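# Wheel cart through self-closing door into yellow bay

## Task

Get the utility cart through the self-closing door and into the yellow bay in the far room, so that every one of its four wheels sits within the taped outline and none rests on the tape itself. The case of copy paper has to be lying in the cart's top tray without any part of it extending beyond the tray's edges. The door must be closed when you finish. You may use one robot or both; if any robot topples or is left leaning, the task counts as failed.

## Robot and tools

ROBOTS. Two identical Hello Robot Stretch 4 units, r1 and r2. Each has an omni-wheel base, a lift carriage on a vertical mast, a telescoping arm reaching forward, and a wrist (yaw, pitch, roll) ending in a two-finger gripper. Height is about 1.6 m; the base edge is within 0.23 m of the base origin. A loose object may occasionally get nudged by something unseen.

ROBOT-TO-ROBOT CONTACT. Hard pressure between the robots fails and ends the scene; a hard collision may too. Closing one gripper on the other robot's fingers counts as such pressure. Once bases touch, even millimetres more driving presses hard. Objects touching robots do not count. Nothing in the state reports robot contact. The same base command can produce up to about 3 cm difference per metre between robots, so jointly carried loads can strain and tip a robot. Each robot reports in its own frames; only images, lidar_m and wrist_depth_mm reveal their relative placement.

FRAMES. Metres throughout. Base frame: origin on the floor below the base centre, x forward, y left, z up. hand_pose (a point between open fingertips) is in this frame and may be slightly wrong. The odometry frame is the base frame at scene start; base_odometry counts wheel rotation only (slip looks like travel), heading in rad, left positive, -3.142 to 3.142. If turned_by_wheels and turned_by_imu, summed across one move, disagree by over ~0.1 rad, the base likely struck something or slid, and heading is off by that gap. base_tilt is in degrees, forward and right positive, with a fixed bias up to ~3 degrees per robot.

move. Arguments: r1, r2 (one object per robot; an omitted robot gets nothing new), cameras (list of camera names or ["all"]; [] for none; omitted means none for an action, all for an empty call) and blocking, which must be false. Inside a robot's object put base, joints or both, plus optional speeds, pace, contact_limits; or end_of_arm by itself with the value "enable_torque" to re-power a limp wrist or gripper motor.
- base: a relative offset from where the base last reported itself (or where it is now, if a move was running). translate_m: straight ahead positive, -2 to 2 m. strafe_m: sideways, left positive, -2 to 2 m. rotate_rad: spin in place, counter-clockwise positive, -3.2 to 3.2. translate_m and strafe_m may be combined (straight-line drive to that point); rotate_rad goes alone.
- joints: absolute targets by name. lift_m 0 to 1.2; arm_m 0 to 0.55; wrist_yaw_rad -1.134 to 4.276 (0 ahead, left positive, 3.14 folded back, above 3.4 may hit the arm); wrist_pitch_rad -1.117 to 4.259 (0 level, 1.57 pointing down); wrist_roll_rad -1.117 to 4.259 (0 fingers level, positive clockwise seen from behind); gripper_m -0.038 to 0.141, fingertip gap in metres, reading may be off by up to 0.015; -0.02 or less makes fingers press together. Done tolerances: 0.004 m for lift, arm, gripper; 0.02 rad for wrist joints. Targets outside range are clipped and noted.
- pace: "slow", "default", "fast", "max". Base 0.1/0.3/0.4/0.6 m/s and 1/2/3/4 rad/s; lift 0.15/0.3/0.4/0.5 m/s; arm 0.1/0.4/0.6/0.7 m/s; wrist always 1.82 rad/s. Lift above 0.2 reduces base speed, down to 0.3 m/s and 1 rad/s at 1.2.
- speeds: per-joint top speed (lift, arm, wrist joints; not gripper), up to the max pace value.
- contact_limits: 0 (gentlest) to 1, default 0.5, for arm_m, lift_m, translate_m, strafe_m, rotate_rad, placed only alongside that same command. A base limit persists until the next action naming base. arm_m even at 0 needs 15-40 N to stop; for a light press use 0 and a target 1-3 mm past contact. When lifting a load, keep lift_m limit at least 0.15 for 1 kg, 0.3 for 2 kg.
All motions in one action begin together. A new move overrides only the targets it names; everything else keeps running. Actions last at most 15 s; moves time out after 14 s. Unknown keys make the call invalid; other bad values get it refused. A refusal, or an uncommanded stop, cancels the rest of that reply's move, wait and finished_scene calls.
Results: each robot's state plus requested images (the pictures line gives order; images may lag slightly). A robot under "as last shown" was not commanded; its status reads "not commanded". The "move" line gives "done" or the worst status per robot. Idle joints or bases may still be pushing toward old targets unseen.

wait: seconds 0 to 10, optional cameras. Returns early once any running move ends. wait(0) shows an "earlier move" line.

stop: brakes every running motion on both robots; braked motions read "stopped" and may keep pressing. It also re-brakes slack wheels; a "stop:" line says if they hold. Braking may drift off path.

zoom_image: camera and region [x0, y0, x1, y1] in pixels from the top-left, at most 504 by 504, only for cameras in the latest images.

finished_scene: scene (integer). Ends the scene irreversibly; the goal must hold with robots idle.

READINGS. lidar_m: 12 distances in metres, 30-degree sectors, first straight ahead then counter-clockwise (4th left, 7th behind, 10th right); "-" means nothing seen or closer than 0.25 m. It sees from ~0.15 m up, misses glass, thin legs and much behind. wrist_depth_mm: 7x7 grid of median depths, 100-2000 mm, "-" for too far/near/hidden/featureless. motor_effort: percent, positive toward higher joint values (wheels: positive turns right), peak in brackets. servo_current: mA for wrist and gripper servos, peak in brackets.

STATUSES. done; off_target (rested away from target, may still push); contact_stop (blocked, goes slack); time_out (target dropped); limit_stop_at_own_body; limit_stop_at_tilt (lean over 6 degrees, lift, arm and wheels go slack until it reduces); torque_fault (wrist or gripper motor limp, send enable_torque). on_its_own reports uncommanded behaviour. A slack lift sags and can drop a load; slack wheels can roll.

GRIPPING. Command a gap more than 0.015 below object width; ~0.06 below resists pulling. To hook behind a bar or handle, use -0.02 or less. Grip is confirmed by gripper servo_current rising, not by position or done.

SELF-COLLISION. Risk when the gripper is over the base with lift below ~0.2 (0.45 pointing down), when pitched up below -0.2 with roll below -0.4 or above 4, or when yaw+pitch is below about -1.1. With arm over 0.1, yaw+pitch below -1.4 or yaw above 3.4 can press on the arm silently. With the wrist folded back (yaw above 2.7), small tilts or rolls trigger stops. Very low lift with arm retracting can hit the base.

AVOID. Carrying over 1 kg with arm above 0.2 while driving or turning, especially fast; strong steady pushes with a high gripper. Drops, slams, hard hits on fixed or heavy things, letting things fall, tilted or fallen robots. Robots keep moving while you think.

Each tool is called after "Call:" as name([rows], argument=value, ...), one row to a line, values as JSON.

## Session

Call:
move(blocking=false)

Scene clock: 0.00 s.
r1.base_odometry: x=+0.000 y=+0.000 heading=+0.000
r1.turned_by_wheels: +0.000
r1.turned_by_imu: +0.000
r1.base_tilt: forward=-1.6 right=+1.3
r1.lidar_m: 0.96 1.73 2.02 2.40 3.92 1.60 0.85 0.77 0.78 0.89 0.77 0.78
r1.base_status: not commanded
r1.joint_positions: lift_m=+0.124 arm_m=+0.000 wrist_yaw_rad=+3.194 wrist_pitch_rad=+0.002 wrist_roll_rad=+0.000 gripper_m=+0.056
r1.joint_status: not commanded
r1.measured_speeds: all 0
r1.motor_effort: lift_m=+19 arm_m=-4 wheel_0=-2 wheel_1=+1 wheel_2=+0
r1.servo_current: wrist_yaw_rad=59 wrist_pitch_rad=46 wrist_roll_rad=46 gripper_m=39
r1.hand_pose: x=-0.1216 y=+0.0722 z=+0.3019 quat_wxyz=(-0.026, -0.001, +0.000, +1.000) (m; r1's base frame)
r1.wrist_depth_mm: - 135 - - - - - / - 123 135 - - - - / - 121 191 - - - - / 110 136 194 - - - - / 137 - - - 1618 - - / 226 - 190 1098 188 1160 1118 / 224 163 750 798 768 768 759
r2.base_odometry: x=+0.000 y=+0.000 heading=+0.000
r2.turned_by_wheels: +0.000
r2.turned_by_imu: +0.000
r2.base_tilt: forward=-0.6 right=+0.1
r2.lidar_m: 1.29 1.32 1.58 2.33 2.36 2.78 1.41 1.41 2.77 2.39 2.42 1.48
r2.base_status: not commanded
r2.joint_positions: lift_m=+0.200 arm_m=+0.000 wrist_yaw_rad=+3.211 wrist_pitch_rad=+0.001 wrist_roll_rad=+0.000 gripper_m=+0.056
r2.joint_status: not commanded
r2.measured_speeds: all 0
r2.motor_effort: lift_m=+18 arm_m=-4 wheel_0=-1 wheel_1=+1 wheel_2=+1
r2.servo_current: wrist_yaw_rad=46 wrist_pitch_rad=39 wrist_roll_rad=52 gripper_m=52
r2.hand_pose: x=-0.1229 y=+0.0671 z=+0.3779 quat_wxyz=(-0.035, -0.001, +0.000, +0.999) (m; r2's base frame)
r2.wrist_depth_mm: - - 137 - - - - / - - 137 - - - - / - 109 138 - - - - / - 140 175 - - - - / 214 - - - - - - / 213 1281 196 1255 190 1336 1182 / 208 243 866 - - 854 878
pictures: r1_head_camera, r1_head_left_camera, r1_head_right_camera, r1_wrist_camera, r2_head_camera, r2_head_left_camera, r2_head_right_camera, r2_wrist_camera
Images, in order (width x height): r1_head_camera 420x560, r1_head_left_camera 420x672, r1_head_right_camera 420x672, r1_wrist_camera 616x392, r2_head_camera 420x560, r2_head_left_camera 420x672, r2_head_right_camera 420x672, r2_wrist_camera 616x392.

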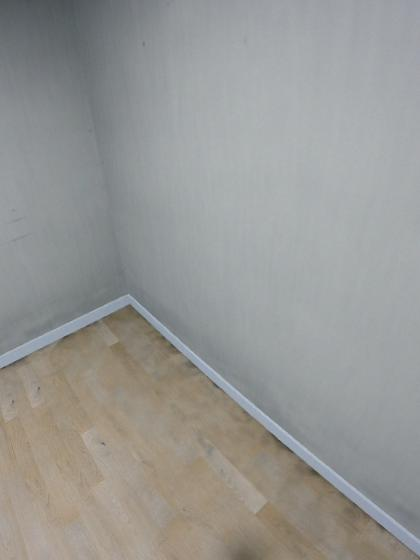

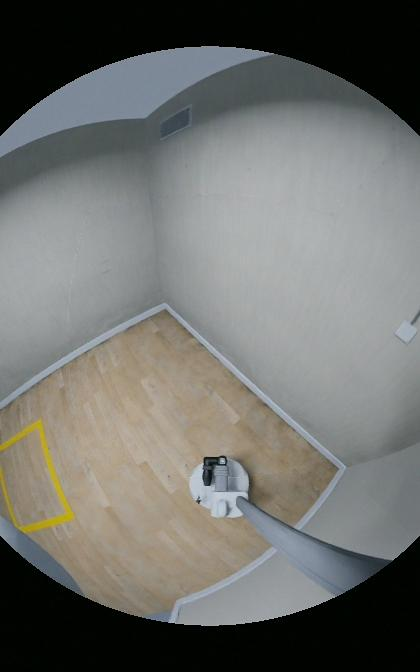

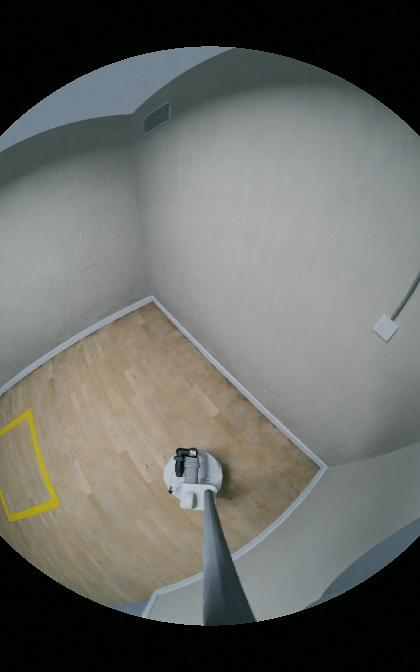

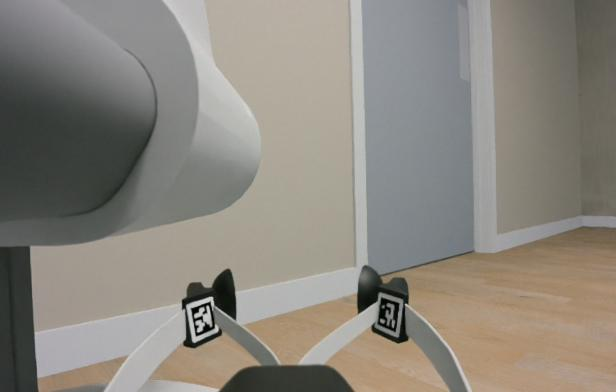

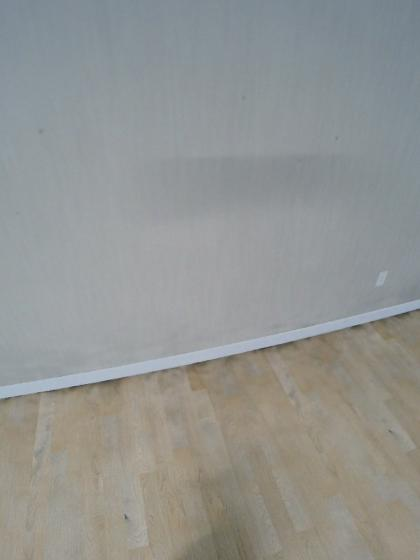

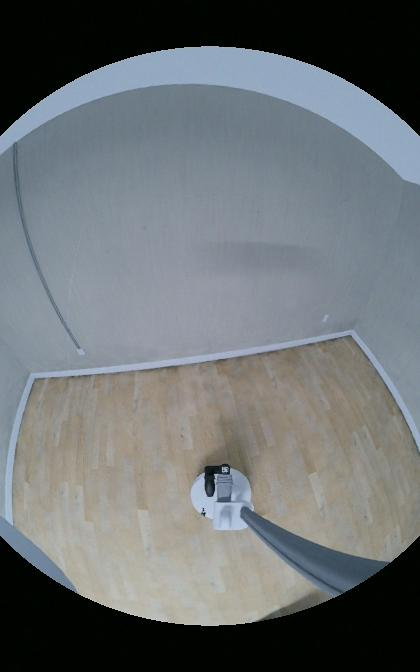

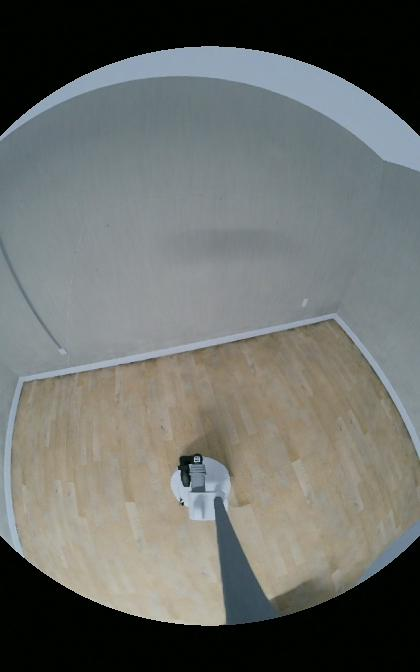

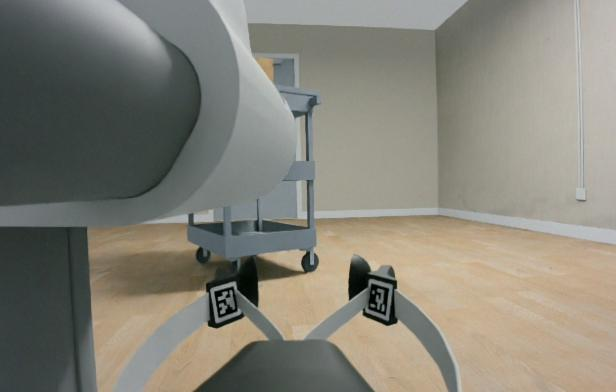

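Call:
move(blocking=false, r1={"base":{"rotate_rad":2.7},"joints":{"lift_m":0.4}}, r2={"base":{"rotate_rad":3.1},"joints":{"lift_m":0.4}})

Call:
wait(seconds=4)

Call:
wait(seconds=0.5, cameras=["r1_head_camera","r1_head_left_camera","r1_head_right_camera","r2_head_camera","r2_head_left_camera","r2_head_right_camera"])

Scene clock: 9.60 s.
move: r1 moving; r2 moving
r1.base_odometry: x=+0.000 y=+0.000 heading=+0.253
r1.turned_by_wheels: +0.253
r1.turned_by_imu: +0.253
r1.base_tilt: forward=-1.6 right=+1.3
r1.lidar_m: 1.15 2.01 2.11 2.98 2.65 1.07 0.80 0.74 0.81 0.80 0.72 0.82
r1.base_status: rotate_rad moving
r1.joint_positions: lift_m=+0.162 arm_m=+0.000 wrist_yaw_rad=+3.194 wrist_pitch_rad=+0.002 wrist_roll_rad=+0.000 gripper_m=+0.056
r1.joint_status: lift_m moving
r1.measured_speeds: translate_m=+0.000 strafe_m=+0.000 rotate_rad=+0.974 lift_m=+0.146 arm_m=+0.000 wrist_yaw_rad=+0.000 wrist_pitch_rad=+0.000 wrist_roll_rad=+0.000
r1.motor_effort: lift_m=+24(27) arm_m=-4(4) wheel_0=-7(9) wheel_1=-6(7) wheel_2=-6(7)
r1.servo_current: wrist_yaw_rad=46(59) wrist_pitch_rad=39(52) wrist_roll_rad=33(65) gripper_m=39(46)
r1.hand_pose: x=-0.1216 y=+0.0722 z=+0.3395 quat_wxyz=(-0.026, -0.001, +0.000, +1.000) (m; r1's base frame)
r1.wrist_depth_mm: - 135 - - - - 1808 / - 123 135 - - - 1808 / - 121 192 - - - 1756 / 111 136 195 - - - 1808 / 137 - - - - - 1808 / 216 - 190 - 188 1229 1229 / 224 151 831 153 854 820 878
r2.base_odometry: x=+0.000 y=+0.000 heading=+0.252
r2.turned_by_wheels: +0.252
r2.turned_by_imu: +0.245
r2.base_tilt: forward=-0.7 right=+0.0
r2.lidar_m: 1.29 1.38 1.94 2.33 2.46 3.37 1.44 3.35 2.49 2.40 1.84 1.36
r2.base_status: rotate_rad moving
r2.joint_positions: lift_m=+0.238 arm_m=+0.000 wrist_yaw_rad=+3.211 wrist_pitch_rad=+0.001 wrist_roll_rad=+0.000 gripper_m=+0.056
r2.joint_status: lift_m moving
r2.measured_speeds: translate_m=+0.002 strafe_m=+0.000 rotate_rad=+0.977 lift_m=+0.146 arm_m=+0.000 wrist_yaw_rad=+0.000 wrist_pitch_rad=+0.000 wrist_roll_rad=+0.000
r2.motor_effort: lift_m=+23(25) arm_m=-4(4) wheel_0=-4(9) wheel_1=-10(10) wheel_2=-10(11)
r2.servo_current: wrist_yaw_rad=52(52) wrist_pitch_rad=46(46) wrist_roll_rad=52(65) gripper_m=46(52)
r2.hand_pose: x=-0.1229 y=+0.0671 z=+0.4157 quat_wxyz=(-0.035, -0.001, +0.000, +0.999) (m; r2's base frame)
r2.wrist_depth_mm: - - 137 - - - - / - - 137 1756 - - - / - 110 138 - - - - / - 140 176 - - - - / 215 - - - - - - / 213 1366 196 1430 190 1464 1281 / 210 242 1008 - - 976 946
pictures: none

Scene clock: 11.73 s.
earlier move: r1 done; r2 moving
r1.base_odometry: x=+0.000 y=+0.000 heading=+2.699
r1.turned_by_wheels: +2.447
r1.turned_by_imu: +2.460
r1.base_tilt: forward=-1.6 right=+1.3
r1.lidar_m: 1.29 0.83 0.74 0.76 0.85 0.76 0.78 0.97 2.03 2.06 2.53 3.91
r1.base_status: done
r1.joint_positions: lift_m=+0.400 arm_m=+0.000 wrist_yaw_rad=+3.194 wrist_pitch_rad=+0.002 wrist_roll_rad=+0.000 gripper_m=+0.056
r1.joint_status: all done
r1.measured_speeds: all 0
r1.motor_effort: lift_m=+24(27) arm_m=-4(4) wheel_0=-4(10) wheel_1=-3(9) wheel_2=-2(8)
r1.servo_current: wrist_yaw_rad=39(65) wrist_pitch_rad=39(52) wrist_roll_rad=59(65) gripper_m=39(52)
r1.hand_pose: x=-0.1216 y=+0.0722 z=+0.5771 quat_wxyz=(-0.026, -0.001, +0.000, +1.000) (m; r1's base frame)
r1.wrist_depth_mm: - 135 - - - - - / - 123 135 - - - - / - 121 191 - - - - / 111 135 195 - - - - / 137 - - - - - - / 216 - 190 - 187 - - / - 141 - 136 - - -
r2.base_odometry: x=+0.000 y=+0.000 heading=+3.099
r2.turned_by_wheels: +2.847
r2.turned_by_imu: +2.772
r2.base_tilt: forward=-0.7 right=+0.1
r2.lidar_m: 1.45 1.39 2.85 2.40 2.39 1.58 1.30 1.30 1.51 2.35 2.34 2.68
r2.base_status: rotate_rad moving
r2.joint_positions: lift_m=+0.400 arm_m=+0.000 wrist_yaw_rad=+3.211 wrist_pitch_rad=+0.001 wrist_roll_rad=+0.000 gripper_m=+0.056
r2.joint_status: all done
r2.measured_speeds: all 0
r2.motor_effort: lift_m=+21(25) arm_m=-4(4) wheel_0=-3(10) wheel_1=-3(10) wheel_2=-3(13)
r2.servo_current: wrist_yaw_rad=46(52) wrist_pitch_rad=46(46) wrist_roll_rad=59(65) gripper_m=46(52)
r2.hand_pose: x=-0.1228 y=+0.0671 z=+0.5776 quat_wxyz=(-0.035, -0.001, +0.000, +0.999) (m; r2's base frame)
r2.wrist_depth_mm: - - 137 - - - - / - 107 137 - - - - / - 113 138 235 - - - / - 140 165 - - - - / 216 - - - - - - / 213 - 189 - 187 - 1576 / 211 125 1281 - - 1229 1255
wait: 2.13 of 4 s (r1 has come to rest)
pictures: none

Scene clock: 11.93 s.
earlier move: r2 done
r1.base_odometry: x=+0.000 y=+0.000 heading=+2.699
r1.turned_by_wheels: +0.000
r1.turned_by_imu: +0.000
r1.base_tilt: forward=-1.6 right=+1.3
r1.lidar_m: 1.29 0.85 0.75 0.77 0.88 0.76 0.78 0.98 2.03 2.04 2.57 3.93
r1.base_status: done
r1.joint_positions: lift_m=+0.400 arm_m=+0.000 wrist_yaw_rad=+3.194 wrist_pitch_rad=+0.002 wrist_roll_rad=+0.000 gripper_m=+0.056
r1.joint_status: all done
r1.measured_speeds: all 0
r1.motor_effort: lift_m=+24(27) arm_m=-4(4) wheel_0=-3(10) wheel_1=-3(9) wheel_2=-2(8)
r1.servo_current: wrist_yaw_rad=39(65) wrist_pitch_rad=46(52) wrist_roll_rad=39(65) gripper_m=39(52)
r1.hand_pose: x=-0.1216 y=+0.0722 z=+0.5771 quat_wxyz=(-0.026, -0.001, +0.000, +1.000) (m; r1's base frame)
r1.wrist_depth_mm: - 135 - - - - - / - 123 135 - - - - / - 121 191 - - - - / 110 136 196 - - - - / 137 - - - - - - / 216 - 190 - 187 - - / - 141 - 137 - - -
r2.base_odometry: x=+0.000 y=+0.000 heading=+3.099
r2.turned_by_wheels: +0.000
r2.turned_by_imu: +0.000
r2.base_tilt: forward=-0.7 right=+0.1
r2.lidar_m: 1.44 1.40 2.85 2.39 2.36 1.57 1.33 1.28 1.50 2.35 2.34 2.68
r2.base_status: done
r2.joint_positions: lift_m=+0.400 arm_m=+0.000 wrist_yaw_rad=+3.211 wrist_pitch_rad=+0.001 wrist_roll_rad=+0.000 gripper_m=+0.056
r2.joint_status: all done
r2.measured_speeds: all 0
r2.motor_effort: lift_m=+21(25) arm_m=-4(4) wheel_0=-3(10) wheel_1=-2(10) wheel_2=-4(13)
r2.servo_current: wrist_yaw_rad=52(52) wrist_pitch_rad=39(46) wrist_roll_rad=46(65) gripper_m=52(52)
r2.hand_pose: x=-0.1228 y=+0.0671 z=+0.5776 quat_wxyz=(-0.035, -0.001, +0.000, +0.999) (m; r2's base frame)
r2.wrist_depth_mm: - - 137 - - - - / - 107 137 - - - - / - 113 138 235 - - - / - 140 165 - - - - / 216 - - - - - - / 213 - 189 - 188 - 1537 / 211 125 1281 - - 1229 1281
wait: 0.20 of 0.5 s (r2 has come to rest)
pictures: r1_head_camera, r1_head_left_camera, r1_head_right_camera, r2_head_camera, r2_head_left_camera, r2_head_right_camera
Images, in order (width x height): r1_head_camera 420x560, r1_head_left_camera 420x672, r1_head_right_camera 420x672, r2_head_camera 420x560, r2_head_left_camera 420x672, r2_head_right_camera 420x672.

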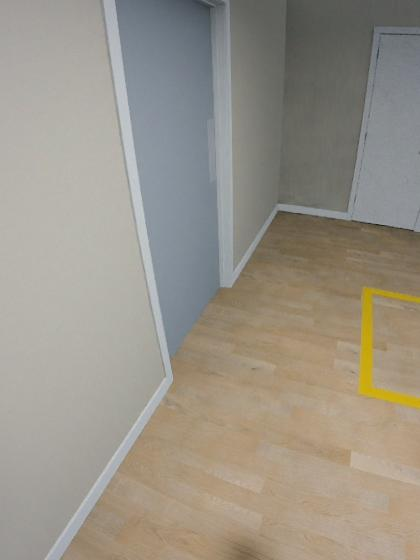

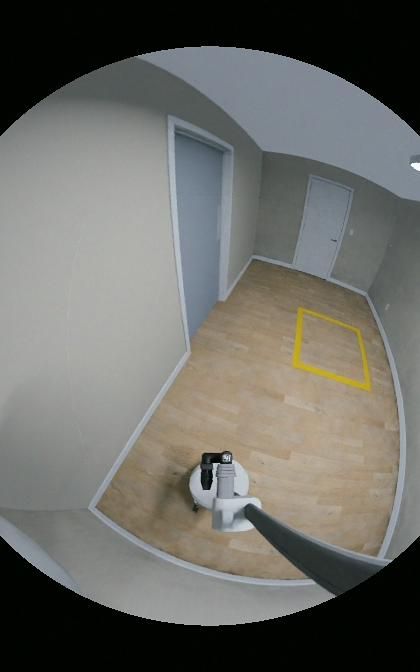

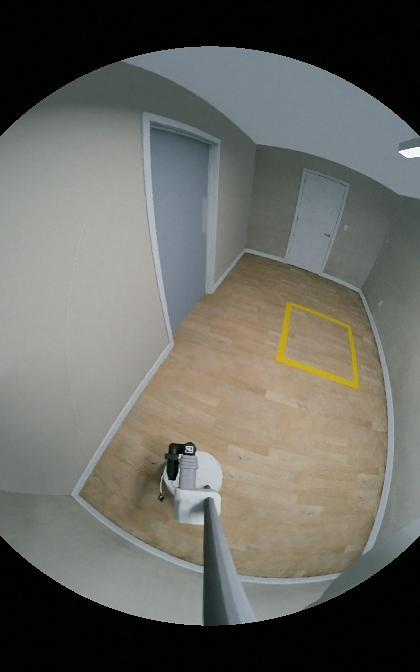

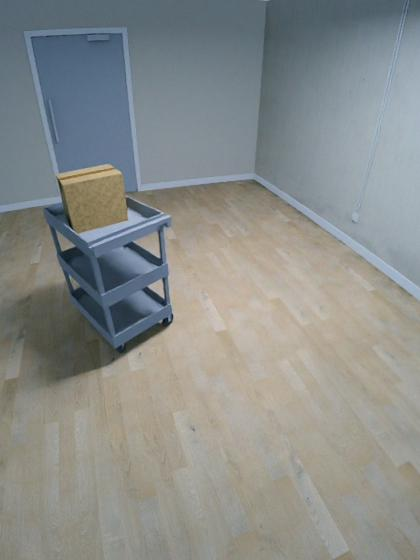

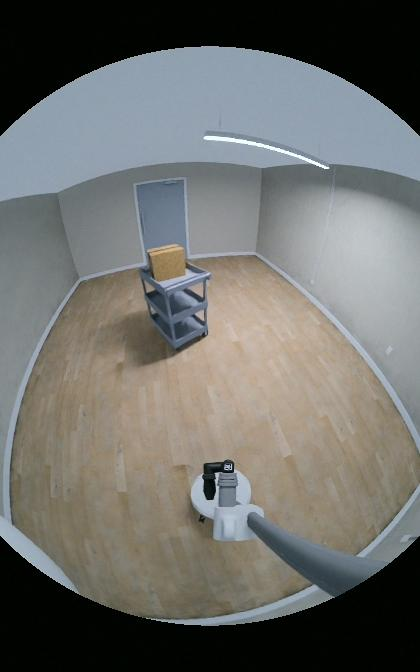

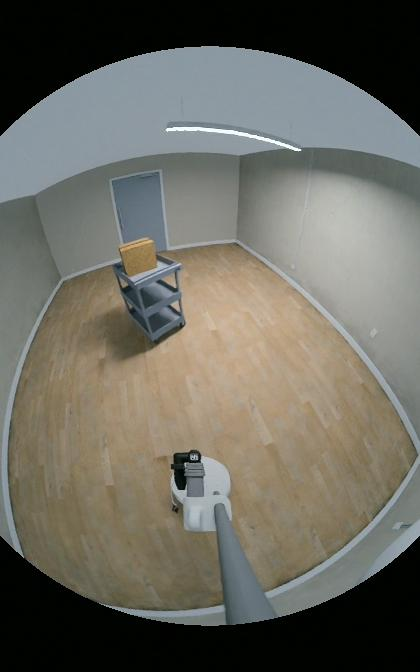

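Call:
move(blocking=false, r2={"base":{"strafe_m":-0.45},"joints":{"lift_m":0.95,"wrist_yaw_rad":0.0,"gripper_m":0.12}}, r1={"joints":{"lift_m":0.68,"wrist_yaw_rad":0.0,"wrist_roll_rad":1.571,"gripper_m":0.12}})

Call:
wait(seconds=3)

Call:
wait(seconds=1.5, cameras=["r2_head_camera","r2_head_left_camera"])

Scene clock: 48.17 s.
move: r1 moving; r2 moving
r1.base_odometry: x=+0.000 y=+0.000 heading=+2.699
r1.turned_by_wheels: +0.000
r1.turned_by_imu: +0.000
r1.base_tilt: forward=-1.6 right=+1.3
r1.lidar_m: 1.28 0.81 0.75 0.77 0.84 0.75 0.79 0.97 2.02 2.06 2.55 3.93
r1.base_status: not commanded
r1.joint_positions: lift_m=+0.438 arm_m=+0.000 wrist_yaw_rad=+2.607 wrist_pitch_rad=+0.002 wrist_roll_rad=+0.582 gripper_m=+0.075
r1.joint_status: lift_m moving; wrist_yaw_rad moving; wrist_roll_rad moving; gripper_m moving
r1.measured_speeds: translate_m=+0.000 strafe_m=+0.000 rotate_rad=+0.000 lift_m=+0.146 arm_m=+0.000 wrist_yaw_rad=-1.822 wrist_pitch_rad=+0.000 wrist_roll_rad=+1.820
r1.motor_effort: lift_m=+25(27) arm_m=-3(4) wheel_0=-4(4) wheel_1=-3(3) wheel_2=-2(2)
r1.servo_current: wrist_yaw_rad=130(130) wrist_pitch_rad=39(46) wrist_roll_rad=65(117) gripper_m=72(78)
r1.hand_pose: x=-0.0328 y=+0.2221 z=+0.6152 quat_wxyz=(+0.253, +0.075, +0.277, +0.924) (m; r1's base frame)
r1.wrist_depth_mm: - - - - - - - / - - - - - - - / - - - - - - - / - - - - - - - / - - - - - - - / - - 191 - 187 - - / - 144 - 137 - - 904
r2.base_odometry: x=+0.001 y=+0.036 heading=+3.099
r2.turned_by_wheels: +0.000
r2.turned_by_imu: +0.000
r2.base_tilt: forward=-0.7 right=+0.0
r2.lidar_m: 1.47 1.39 2.90 2.41 2.45 1.56 1.30 1.30 1.50 2.31 2.30 2.63
r2.base_status: strafe_m moving
r2.joint_positions: lift_m=+0.438 arm_m=+0.000 wrist_yaw_rad=+2.649 wrist_pitch_rad=+0.001 wrist_roll_rad=+0.000 gripper_m=+0.075
r2.joint_status: lift_m moving; wrist_yaw_rad moving; gripper_m moving
r2.measured_speeds: translate_m=+0.000 strafe_m=-0.141 rotate_rad=+0.001 lift_m=+0.146 arm_m=+0.000 wrist_yaw_rad=-1.736 wrist_pitch_rad=+0.000 wrist_roll_rad=+0.000
r2.motor_effort: lift_m=+23(24) arm_m=-4(4) wheel_0=+6(12) wheel_1=-11(12) wheel_2=+0(2)
r2.servo_current: wrist_yaw_rad=85(130) wrist_pitch_rad=39(46) wrist_roll_rad=33(52) gripper_m=85(98)
r2.hand_pose: x=-0.0418 y=+0.2134 z=+0.6156 quat_wxyz=(+0.244, -0.001, +0.000, +0.970) (m; r2's base frame)
r2.wrist_depth_mm: - - - - - - - / 199 - - - - - - / 208 - - - - - - / 234 - - - - - - / - - - - - - - / - - 189 1756 189 - 1808 / - 1255 1366 - 1397 1308 1308
pictures: none

Scene clock: 50.07 s.
earlier move: r1 done; r2 moving
r1.base_odometry: x=+0.000 y=+0.000 heading=+2.699
r1.turned_by_wheels: +0.000
r1.turned_by_imu: +0.000
r1.base_tilt: forward=-1.6 right=+1.3
r1.lidar_m: 1.28 0.84 0.75 0.76 0.86 0.78 0.80 0.96 2.03 2.06 2.56 3.93
r1.base_status: not commanded
r1.joint_positions: lift_m=+0.680 arm_m=+0.000 wrist_yaw_rad=+0.003 wrist_pitch_rad=+0.002 wrist_roll_rad=+1.569 gripper_m=+0.120
r1.joint_status: all done
r1.measured_speeds: all 0
r1.motor_effort: lift_m=+24(28) arm_m=-2(4) wheel_0=-3(4) wheel_1=-3(3) wheel_2=-2(2)
r1.servo_current: wrist_yaw_rad=52(130) wrist_pitch_rad=33(52) wrist_roll_rad=33(117) gripper_m=39(98)
r1.hand_pose: x=+0.4595 y=-0.0867 z=+0.8572 quat_wxyz=(+0.708, +0.706, +0.002, +0.000) (m; r1's base frame)
r1.wrist_depth_mm: - - - - - 1708 1205 / - - - - - 1756 1229 / - - - - - 1756 1229 / - - - - - 1808 1281 / 1863 - 1921 - - 1661 1255 / - 194 - - 191 212 1255 / - 139 - 144 - - 1182
r2.base_odometry: x=+0.019 y=+0.447 heading=+3.099
r2.turned_by_wheels: +0.000
r2.turned_by_imu: +0.000
r2.base_tilt: forward=-0.7 right=+0.0
r2.lidar_m: 3.69 1.58 3.33 2.81 2.52 1.42 1.18 1.19 1.37 1.92 1.88 2.18
r2.base_status: strafe_m moving
r2.joint_positions: lift_m=+0.922 arm_m=+0.000 wrist_yaw_rad=+0.003 wrist_pitch_rad=+0.001 wrist_roll_rad=+0.000 gripper_m=+0.120
r2.joint_status: lift_m moving; wrist_yaw_rad moving; the others done
r2.measured_speeds: translate_m=+0.001 strafe_m=-0.042 rotate_rad=-0.006 lift_m=+0.134 arm_m=+0.000 wrist_yaw_rad=+0.000 wrist_pitch_rad=+0.000 wrist_roll_rad=+0.000
r2.motor_effort: lift_m=+24(25) arm_m=-4(4) wheel_0=+1(13) wheel_1=-2(13) wheel_2=+2(2)
r2.servo_current: wrist_yaw_rad=33(130) wrist_pitch_rad=46(46) wrist_roll_rad=39(59) gripper_m=52(111)
r2.hand_pose: x=+0.4596 y=-0.0866 z=+1.1000 quat_wxyz=(+1.000, +0.000, +0.001, +0.001) (m; r2's base frame)
r2.wrist_depth_mm: - - - - - - - / - - - - - - - / - - - - - - - / - - - - - - - / 1430 - - - - - - / 1863 1708 200 - 200 - - / - - - - - - -
wait: 1.90 of 3 s (r1 has come to rest)
pictures: none

Scene clock: 50.77 s.
earlier move: r2 done
r1.base_odometry: x=+0.000 y=+0.000 heading=+2.699
r1.turned_by_wheels: +0.000
r1.turned_by_imu: +0.000
r1.base_tilt: forward=-1.6 right=+1.3
r1.lidar_m: 1.28 0.85 0.74 0.76 0.86 0.77 0.78 0.98 2.03 2.05 2.57 3.92
r1.base_status: not commanded
r1.joint_positions: lift_m=+0.680 arm_m=+0.000 wrist_yaw_rad=+0.003 wrist_pitch_rad=+0.002 wrist_roll_rad=+1.569 gripper_m=+0.120
r1.joint_status: all done
r1.measured_speeds: all 0
r1.motor_effort: lift_m=+24(28) arm_m=-1(4) wheel_0=-3(4) wheel_1=-3(3) wheel_2=-2(2)
r1.servo_current: wrist_yaw_rad=46(130) wrist_pitch_rad=39(52) wrist_roll_rad=52(117) gripper_m=46(98)
r1.hand_pose: x=+0.4595 y=-0.0867 z=+0.8572 quat_wxyz=(+0.708, +0.706, +0.002, +0.000) (m; r1's base frame)
r1.wrist_depth_mm: - - - - - 1708 1205 / - - - - - 1708 1205 / - - - - - 1708 1229 / - - - - - 1756 1255 / 1863 - 1921 - - 1661 1255 / - 193 - - 191 212 1255 / - 139 - 144 - - 1182
r2.base_odometry: x=+0.019 y=+0.450 heading=+3.099
r2.turned_by_wheels: +0.000
r2.turned_by_imu: +0.000
r2.base_tilt: forward=-0.7 right=+0.1
r2.lidar_m: 3.70 1.61 3.34 2.82 2.52 1.43 1.19 1.18 1.37 1.92 1.93 2.18
r2.base_status: done
r2.joint_positions: lift_m=+0.950 arm_m=+0.000 wrist_yaw_rad=+0.003 wrist_pitch_rad=+0.001 wrist_roll_rad=+0.000 gripper_m=+0.120
r2.joint_status: all done
r2.measured_speeds: all 0
r2.motor_effort: lift_m=+21(25) arm_m=-4(4) wheel_0=+2(13) wheel_1=-2(13) wheel_2=+0(2)
r2.servo_current: wrist_yaw_rad=46(130) wrist_pitch_rad=46(46) wrist_roll_rad=52(59) gripper_m=52(111)
r2.hand_pose: x=+0.4596 y=-0.0866 z=+1.1276 quat_wxyz=(+1.000, +0.000, +0.001, +0.001) (m; r2's base frame)
r2.wrist_depth_mm: - - - - - - - / - - - - - - - / - - - - - - - / - - - - - - - / 1430 - - - - - - / 1708 1464 201 - 199 - - / - - - - - - -
wait: 0.70 of 1.5 s (r2 has come to rest)
pictures: r2_head_camera, r2_head_left_camera
Images, in order (width x height): r2_head_camera 420x560, r2_head_left_camera 420x672.

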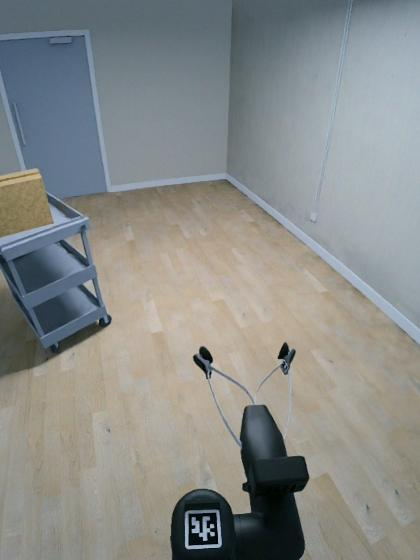

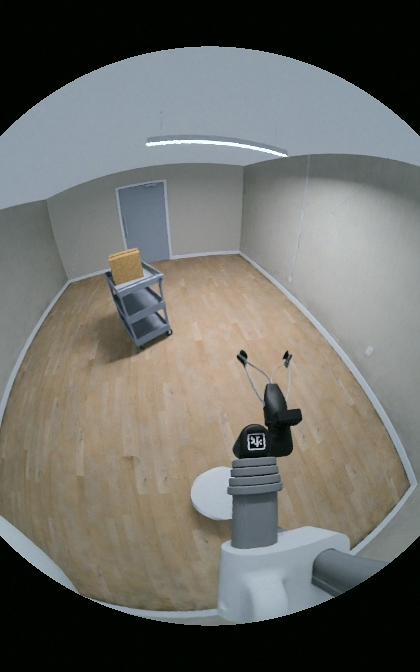

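Call:
move(blocking=false, r2={"base":{"translate_m":1.9},"pace":"fast"})

Call:
wait(seconds=9)

Call:
wait(seconds=0.3, cameras=["all"])

Scene clock: 76.23 s.
move: r2 moving
r1: as last shown
r1.lidar_m: 1.28 0.82 0.75 0.76 0.86 0.73 0.79 1.00 2.04 2.05 2.58 3.93
r1.motor_effort: lift_m=+24(24) arm_m=+4(4) wheel_0=-4(4) wheel_1=-3(3) wheel_2=-2(2)
r1.servo_current: wrist_yaw_rad=46(59) wrist_pitch_rad=46(52) wrist_roll_rad=59(65) gripper_m=39(46)
r1.wrist_depth_mm: - - - - - 1708 1229 / - - - - - 1661 1205 / - - - - - 1808 1229 / - - - - - 1756 1229 / 1808 - 1863 - - 1661 1229 / - 193 - - 190 213 1281 / - 139 - 144 - - 1182
r2.base_odometry: x=-0.020 y=+0.451 heading=+3.099
r2.turned_by_wheels: +0.000
r2.turned_by_imu: +0.000
r2.base_tilt: forward=-0.7 right=+0.1
r2.lidar_m: 3.70 1.56 3.36 2.83 2.63 1.44 1.22 1.21 1.38 1.92 1.88 2.16
r2.base_status: translate_m moving
r2.joint_positions: lift_m=+0.950 arm_m=+0.000 wrist_yaw_rad=+0.003 wrist_pitch_rad=+0.001 wrist_roll_rad=+0.000 gripper_m=+0.120
r2.joint_status: not commanded
r2.measured_speeds: translate_m=+0.152 strafe_m=+0.000 rotate_rad=-0.002 lift_m=+0.000 arm_m=+0.000 wrist_yaw_rad=+0.000 wrist_pitch_rad=+0.000 wrist_roll_rad=+0.000
r2.motor_effort: lift_m=+21(21) arm_m=-4(4) wheel_0=+9(10) wheel_1=+8(8) wheel_2=-13(14)
r2.servo_current: wrist_yaw_rad=39(65) wrist_pitch_rad=39(46) wrist_roll_rad=52(59) gripper_m=52(52)
r2.hand_pose: x=+0.4596 y=-0.0866 z=+1.1276 quat_wxyz=(+1.000, +0.000, +0.001, +0.001) (m; r2's base frame)
r2.wrist_depth_mm: - - - - - - - / - - - - - - - / - - - - - - - / - - - - - - - / 1397 - - - - - - / 1708 1708 202 - 199 - - / - - - - - - -
pictures: none

Scene clock: 82.30 s.
earlier move: r2 done
r1.base_odometry: x=+0.000 y=+0.000 heading=+2.699
r1.turned_by_wheels: +0.000
r1.turned_by_imu: +0.000
r1.base_tilt: forward=-1.6 right=+1.2
r1.lidar_m: 1.28 0.83 0.75 0.75 0.86 0.76 0.78 0.99 2.03 2.07 2.57 3.92
r1.base_status: not commanded
r1.joint_positions: lift_m=+0.680 arm_m=+0.000 wrist_yaw_rad=+0.003 wrist_pitch_rad=+0.002 wrist_roll_rad=+1.569 gripper_m=+0.120
r1.joint_status: not commanded
r1.measured_speeds: all 0
r1.motor_effort: lift_m=+24(24) arm_m=+4(4) wheel_0=-4(4) wheel_1=-3(3) wheel_2=-2(2)
r1.servo_current: wrist_yaw_rad=65(65) wrist_pitch_rad=39(52) wrist_roll_rad=39(72) gripper_m=39(46)
r1.hand_pose: x=+0.4595 y=-0.0867 z=+0.8572 quat_wxyz=(+0.708, +0.706, +0.002, +0.000) (m; r1's base frame)
r1.wrist_depth_mm: - - - - - 1708 1182 / - - - - - 1756 1205 / - - - - - 1756 1229 / - - - - - 1756 1229 / 1756 - 1921 - - 1618 1229 / - 193 - - 190 212 1281 / - 139 - 144 - - 1182
r2.base_odometry: x=-1.879 y=+0.530 heading=+3.099
r2.turned_by_wheels: +0.000
r2.turned_by_imu: +0.004
r2.base_tilt: forward=-0.7 right=+0.1
r2.lidar_m: 2.66 2.83 3.23 0.70 0.61 3.55 3.00 2.91 1.62 1.36 1.37 1.57
r2.base_status: done
r2.joint_positions: lift_m=+0.950 arm_m=+0.000 wrist_yaw_rad=+0.003 wrist_pitch_rad=+0.001 wrist_roll_rad=+0.000 gripper_m=+0.120
r2.joint_status: not commanded
r2.measured_speeds: all 0
r2.motor_effort: lift_m=+21(21) arm_m=-4(5) wheel_0=+1(13) wheel_1=+3(9) wheel_2=-2(16)
r2.servo_current: wrist_yaw_rad=52(65) wrist_pitch_rad=39(46) wrist_roll_rad=52(59) gripper_m=52(59)
r2.hand_pose: x=+0.4596 y=-0.0867 z=+1.1276 quat_wxyz=(+1.000, +0.000, +0.001, +0.001) (m; r2's base frame)
r2.wrist_depth_mm: - - - - - - - / - - - - - - - / - - - - - - - / - - - - - - - / - - - - - - - / - - 201 - 198 - - / - - - - - - -
wait: 6.07 of 9 s (r2 has come to rest)
pictures: none

Scene clock: 82.60 s.
r1.base_odometry: x=+0.000 y=+0.000 heading=+2.699
r1.turned_by_wheels: +0.000
r1.turned_by_imu: +0.000
r1.base_tilt: forward=-1.6 right=+1.3
r1.lidar_m: 1.28 0.83 0.74 0.76 0.84 0.76 0.79 0.99 2.04 2.06 2.56 3.91
r1.base_status: not commanded
r1.joint_positions: lift_m=+0.680 arm_m=+0.000 wrist_yaw_rad=+0.003 wrist_pitch_rad=+0.002 wrist_roll_rad=+1.569 gripper_m=+0.120
r1.joint_status: not commanded
r1.measured_speeds: all 0
r1.motor_effort: lift_m=+24(24) arm_m=+4(4) wheel_0=-4(4) wheel_1=-3(3) wheel_2=-2(2)
r1.servo_current: wrist_yaw_rad=33(65) wrist_pitch_rad=39(52) wrist_roll_rad=46(72) gripper_m=46(46)
r1.hand_pose: x=+0.4595 y=-0.0867 z=+0.8572 quat_wxyz=(+0.708, +0.706, +0.002, +0.000) (m; r1's base frame)
r1.wrist_depth_mm: - - - - - 1708 1182 / - - - - - 1708 1205 / - - - - - 1708 1182 / - - - - - 1863 1229 / 1863 - 1983 - - 1618 1229 / - 193 - - 191 213 1255 / - 139 - 145 - - 1205
r2.base_odometry: x=-1.879 y=+0.530 heading=+3.099
r2.turned_by_wheels: +0.000
r2.turned_by_imu: +0.000
r2.base_tilt: forward=-0.7 right=+0.1
r2.lidar_m: 2.64 2.80 3.22 0.67 0.62 3.55 2.99 2.89 1.62 1.36 1.36 1.58
r2.base_status: done
r2.joint_positions: lift_m=+0.950 arm_m=+0.000 wrist_yaw_rad=+0.003 wrist_pitch_rad=+0.001 wrist_roll_rad=+0.000 gripper_m=+0.120
r2.joint_status: not commanded
r2.measured_speeds: all 0
r2.motor_effort: lift_m=+21(21) arm_m=-4(5) wheel_0=+1(13) wheel_1=+3(9) wheel_2=-2(16)
r2.servo_current: wrist_yaw_rad=52(65) wrist_pitch_rad=46(46) wrist_roll_rad=52(59) gripper_m=52(59)
r2.hand_pose: x=+0.4596 y=-0.0867 z=+1.1276 quat_wxyz=(+1.000, +0.000, +0.001, +0.001) (m; r2's base frame)
r2.wrist_depth_mm: - - - - - - - / - - - - - - - / - - - - - - - / - - - - - - - / - - - - - - - / - - 200 - 199 - - / - - - - - - -
wait: 0.30 s; at rest by 0.27 s
pictures: r1_head_camera, r1_head_left_camera, r1_head_right_camera, r1_wrist_camera, r2_head_camera, r2_head_left_camera, r2_head_right_camera, r2_wrist_camera
Images, in order (width x height): r1_head_camera 420x560, r1_head_left_camera 420x672, r1_head_right_camera 420x672, r1_wrist_camera 616x392, r2_head_camera 420x560, r2_head_left_camera 420x672, r2_head_right_camera 420x672, r2_wrist_camera 616x392.

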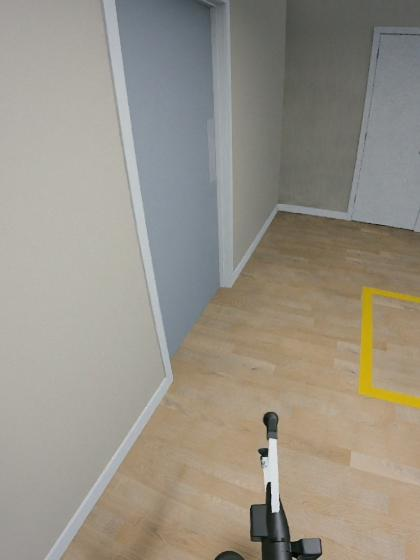

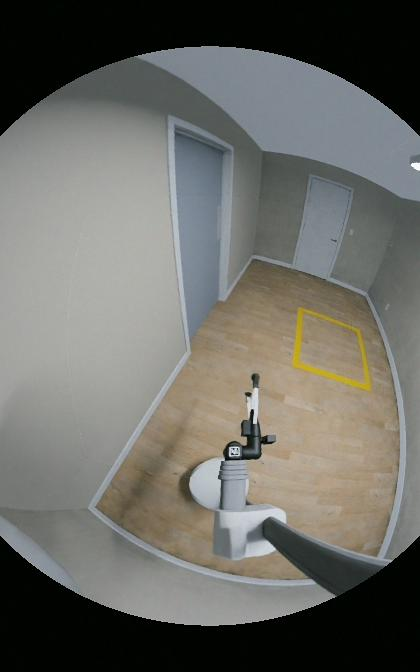

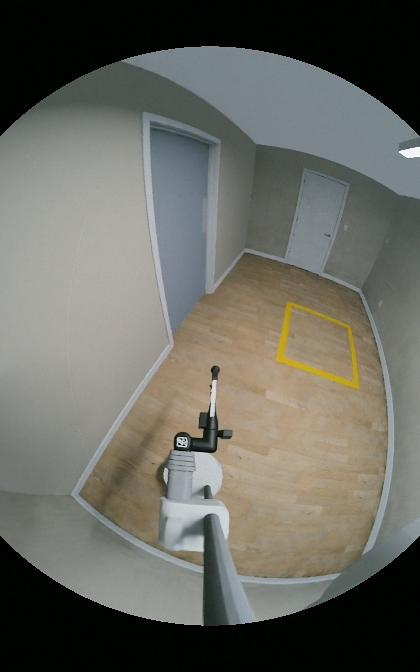

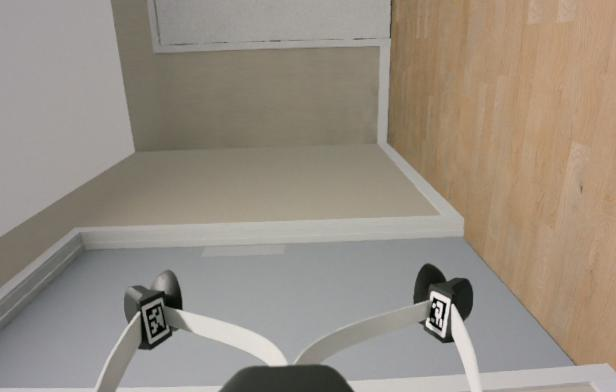

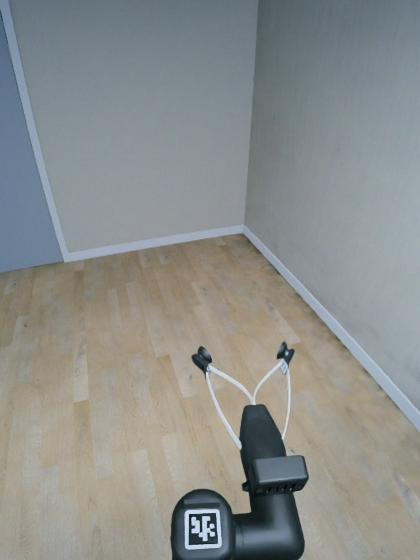

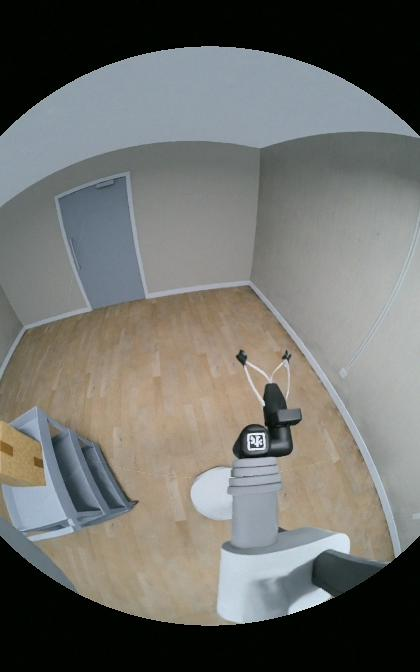

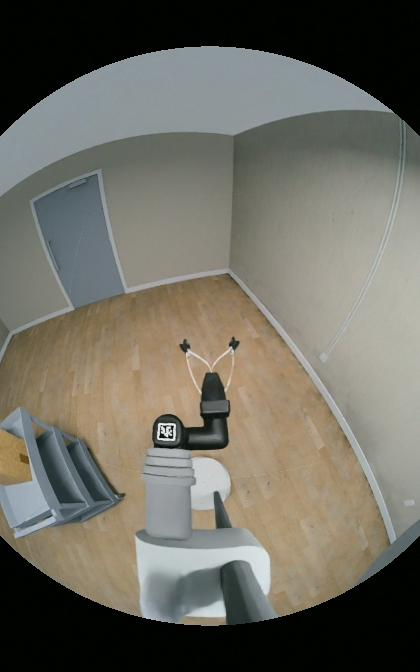

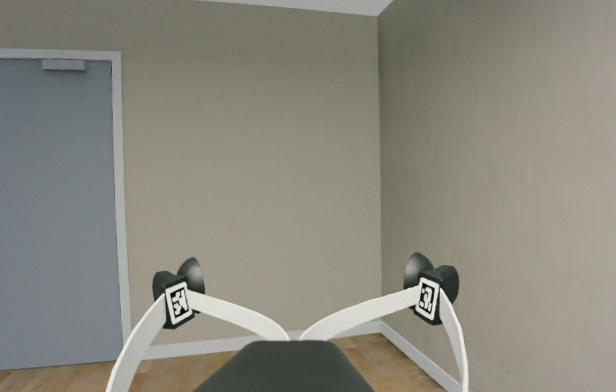

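Call:
move(blocking=false, r2={"base":{"rotate_rad":0.306}})

Call:
wait(seconds=3)

Call:
wait(seconds=0.3, cameras=["r2_head_camera","r2_head_left_camera","r2_wrist_camera"])

Scene clock: 92.17 s.
move: r2 moving
r1: as last shown
r1.lidar_m: 1.31 0.84 0.76 0.76 0.85 0.78 0.79 1.00 2.04 2.05 2.59 3.93
r1.servo_current: wrist_yaw_rad=33(59) wrist_pitch_rad=52(52) wrist_roll_rad=59(59) gripper_m=46(46)
r1.wrist_depth_mm: - - - - - 1708 1182 / - - - - - 1661 1205 / - - - - - 1756 1205 / - - - - - 1756 1255 / 1863 - 1983 - - 1661 1255 / - 194 - - 191 212 1229 / - 139 - 145 - - 1205
r2.base_odometry: x=-1.879 y=+0.530 heading=-2.975
r2.turned_by_wheels: +0.208
r2.turned_by_imu: +0.203
r2.base_tilt: forward=-0.7 right=+0.1
r2.lidar_m: 2.82 2.86 0.88 0.62 0.68 3.21 2.99 2.12 1.48 1.37 1.37 1.82
r2.base_status: rotate_rad moving
r2.joint_positions: lift_m=+0.950 arm_m=+0.000 wrist_yaw_rad=+0.003 wrist_pitch_rad=+0.001 wrist_roll_rad=+0.000 gripper_m=+0.120
r2.joint_status: not commanded
r2.measured_speeds: translate_m=+0.000 strafe_m=-0.002 rotate_rad=+0.620 lift_m=+0.000 arm_m=+0.000 wrist_yaw_rad=+0.000 wrist_pitch_rad=+0.000 wrist_roll_rad=+0.000
r2.motor_effort: lift_m=+21(21) arm_m=-4(4) wheel_0=-2(8) wheel_1=-6(9) wheel_2=-6(11)
r2.servo_current: wrist_yaw_rad=46(59) wrist_pitch_rad=39(52) wrist_roll_rad=46(59) gripper_m=52(59)
r2.hand_pose: x=+0.4595 y=-0.0867 z=+1.1276 quat_wxyz=(+1.000, +0.000, +0.001, +0.001) (m; r2's base frame)
r2.wrist_depth_mm: - - - - - - - / - - - - - - - / - - - - - - - / - - - - - - - / - - - - - - - / - - 201 - 199 - - / - - - - - - -
pictures: none

Scene clock: 92.80 s.
earlier move: r2 done
r1.base_odometry: x=+0.000 y=+0.000 heading=+2.699
r1.turned_by_wheels: +0.000
r1.turned_by_imu: +0.000
r1.base_tilt: forward=-1.6 right=+1.3
r1.lidar_m: 1.30 0.85 0.74 0.75 0.85 0.76 0.80 1.01 2.02 2.07 2.59 3.92
r1.base_status: not commanded
r1.joint_positions: lift_m=+0.680 arm_m=+0.000 wrist_yaw_rad=+0.003 wrist_pitch_rad=+0.002 wrist_roll_rad=+1.569 gripper_m=+0.120
r1.joint_status: not commanded
r1.measured_speeds: all 0
r1.motor_effort: lift_m=+24(24) arm_m=+3(4) wheel_0=-4(4) wheel_1=-3(3) wheel_2=-2(2)
r1.servo_current: wrist_yaw_rad=39(72) wrist_pitch_rad=39(52) wrist_roll_rad=65(65) gripper_m=39(46)
r1.hand_pose: x=+0.4595 y=-0.0867 z=+0.8572 quat_wxyz=(+0.708, +0.706, +0.002, +0.000) (m; r1's base frame)
r1.wrist_depth_mm: - - - - - 1661 1205 / - - - - - 1756 1229 / - - - - - 1863 1229 / - - - - - 1808 1255 / 1863 - 1983 - - 1661 1229 / - 194 - - 191 212 1255 / - 139 - 144 - - 1205
r2.base_odometry: x=-1.879 y=+0.530 heading=-2.879
r2.turned_by_wheels: +0.097
r2.turned_by_imu: +0.094
r2.base_tilt: forward=-0.7 right=+0.0
r2.lidar_m: 2.80 2.95 0.80 0.63 3.52 3.12 3.02 1.96 1.43 1.36 1.43 2.01
r2.base_status: done
r2.joint_positions: lift_m=+0.950 arm_m=+0.000 wrist_yaw_rad=+0.003 wrist_pitch_rad=+0.001 wrist_roll_rad=+0.000 gripper_m=+0.120
r2.joint_status: not commanded
r2.measured_speeds: all 0
r2.motor_effort: lift_m=+21(21) arm_m=-4(4) wheel_0=-4(8) wheel_1=-3(9) wheel_2=-4(11)
r2.servo_current: wrist_yaw_rad=46(59) wrist_pitch_rad=39(52) wrist_roll_rad=46(59) gripper_m=52(59)
r2.hand_pose: x=+0.4595 y=-0.0867 z=+1.1276 quat_wxyz=(+1.000, +0.000, +0.001, +0.001) (m; r2's base frame)
r2.wrist_depth_mm: - - - - - - - / - - - - - - - / - - - - - - - / - - - - - - - / - - - - - - - / - - 200 - 199 - - / - - - - - - -
wait: 0.63 of 3 s (r2 has come to rest)
pictures: none

Scene clock: 93.10 s.
r1.base_odometry: x=+0.000 y=+0.000 heading=+2.699
r1.turned_by_wheels: +0.000
r1.turned_by_imu: +0.000
r1.base_tilt: forward=-1.6 right=+1.3
r1.lidar_m: 1.28 0.83 0.73 0.77 0.88 0.76 0.77 1.00 2.03 2.06 2.55 3.91
r1.base_status: not commanded
r1.joint_positions: lift_m=+0.680 arm_m=+0.000 wrist_yaw_rad=+0.003 wrist_pitch_rad=+0.002 wrist_roll_rad=+1.569 gripper_m=+0.120
r1.joint_status: not commanded
r1.measured_speeds: all 0
r1.motor_effort: lift_m=+24(24) arm_m=+4(4) wheel_0=-3(4) wheel_1=-3(3) wheel_2=-2(2)
r1.servo_current: wrist_yaw_rad=33(72) wrist_pitch_rad=39(52) wrist_roll_rad=33(65) gripper_m=39(46)
r1.hand_pose: x=+0.4595 y=-0.0867 z=+0.8572 quat_wxyz=(+0.708, +0.706, +0.002, +0.000) (m; r1's base frame)
r1.wrist_depth_mm: - - - - - 1756 1205 / - - - - - 1756 1205 / - - - - - 1708 1205 / - - - - - 1756 1205 / 1808 - 1921 - - 1661 1255 / - 193 - - 191 213 1255 / - 139 - 145 - - 1205
r2.base_odometry: x=-1.879 y=+0.530 heading=-2.879
r2.turned_by_wheels: +0.000
r2.turned_by_imu: +0.000
r2.base_tilt: forward=-0.7 right=+0.1
r2.lidar_m: 2.79 2.94 0.81 0.62 3.54 3.11 3.02 1.91 1.42 1.38 1.43 1.98
r2.base_status: done
r2.joint_positions: lift_m=+0.950 arm_m=+0.000 wrist_yaw_rad=+0.003 wrist_pitch_rad=+0.001 wrist_roll_rad=+0.000 gripper_m=+0.120
r2.joint_status: not commanded
r2.measured_speeds: all 0
r2.motor_effort: lift_m=+21(21) arm_m=-4(4) wheel_0=-4(8) wheel_1=-3(9) wheel_2=-4(11)
r2.servo_current: wrist_yaw_rad=46(59) wrist_pitch_rad=39(52) wrist_roll_rad=52(59) gripper_m=46(59)
r2.hand_pose: x=+0.4595 y=-0.0867 z=+1.1276 quat_wxyz=(+1.000, +0.000, +0.001, +0.001) (m; r2's base frame)
r2.wrist_depth_mm: - - - - - - - / - - - - - - - / - - - - - - - / - - - - - - - / - - - - - - - / - - 200 - 199 - - / - - - - - - -
wait: 0.30 s; at rest by 0.27 s
pictures: r2_head_camera, r2_head_left_camera, r2_wrist_camera
Images, in order (width x height): r2_head_camera 420x560, r2_head_left_camera 420x672, r2_wrist_camera 616x392.

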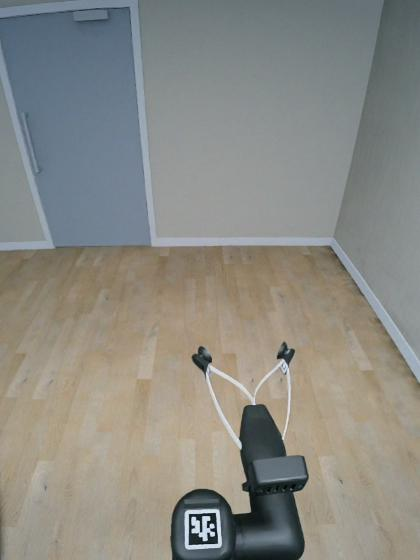

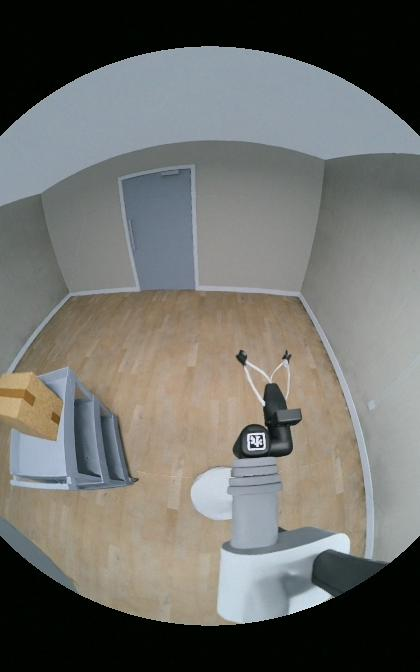

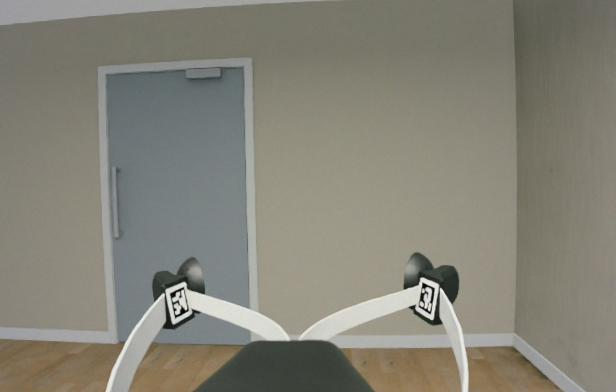

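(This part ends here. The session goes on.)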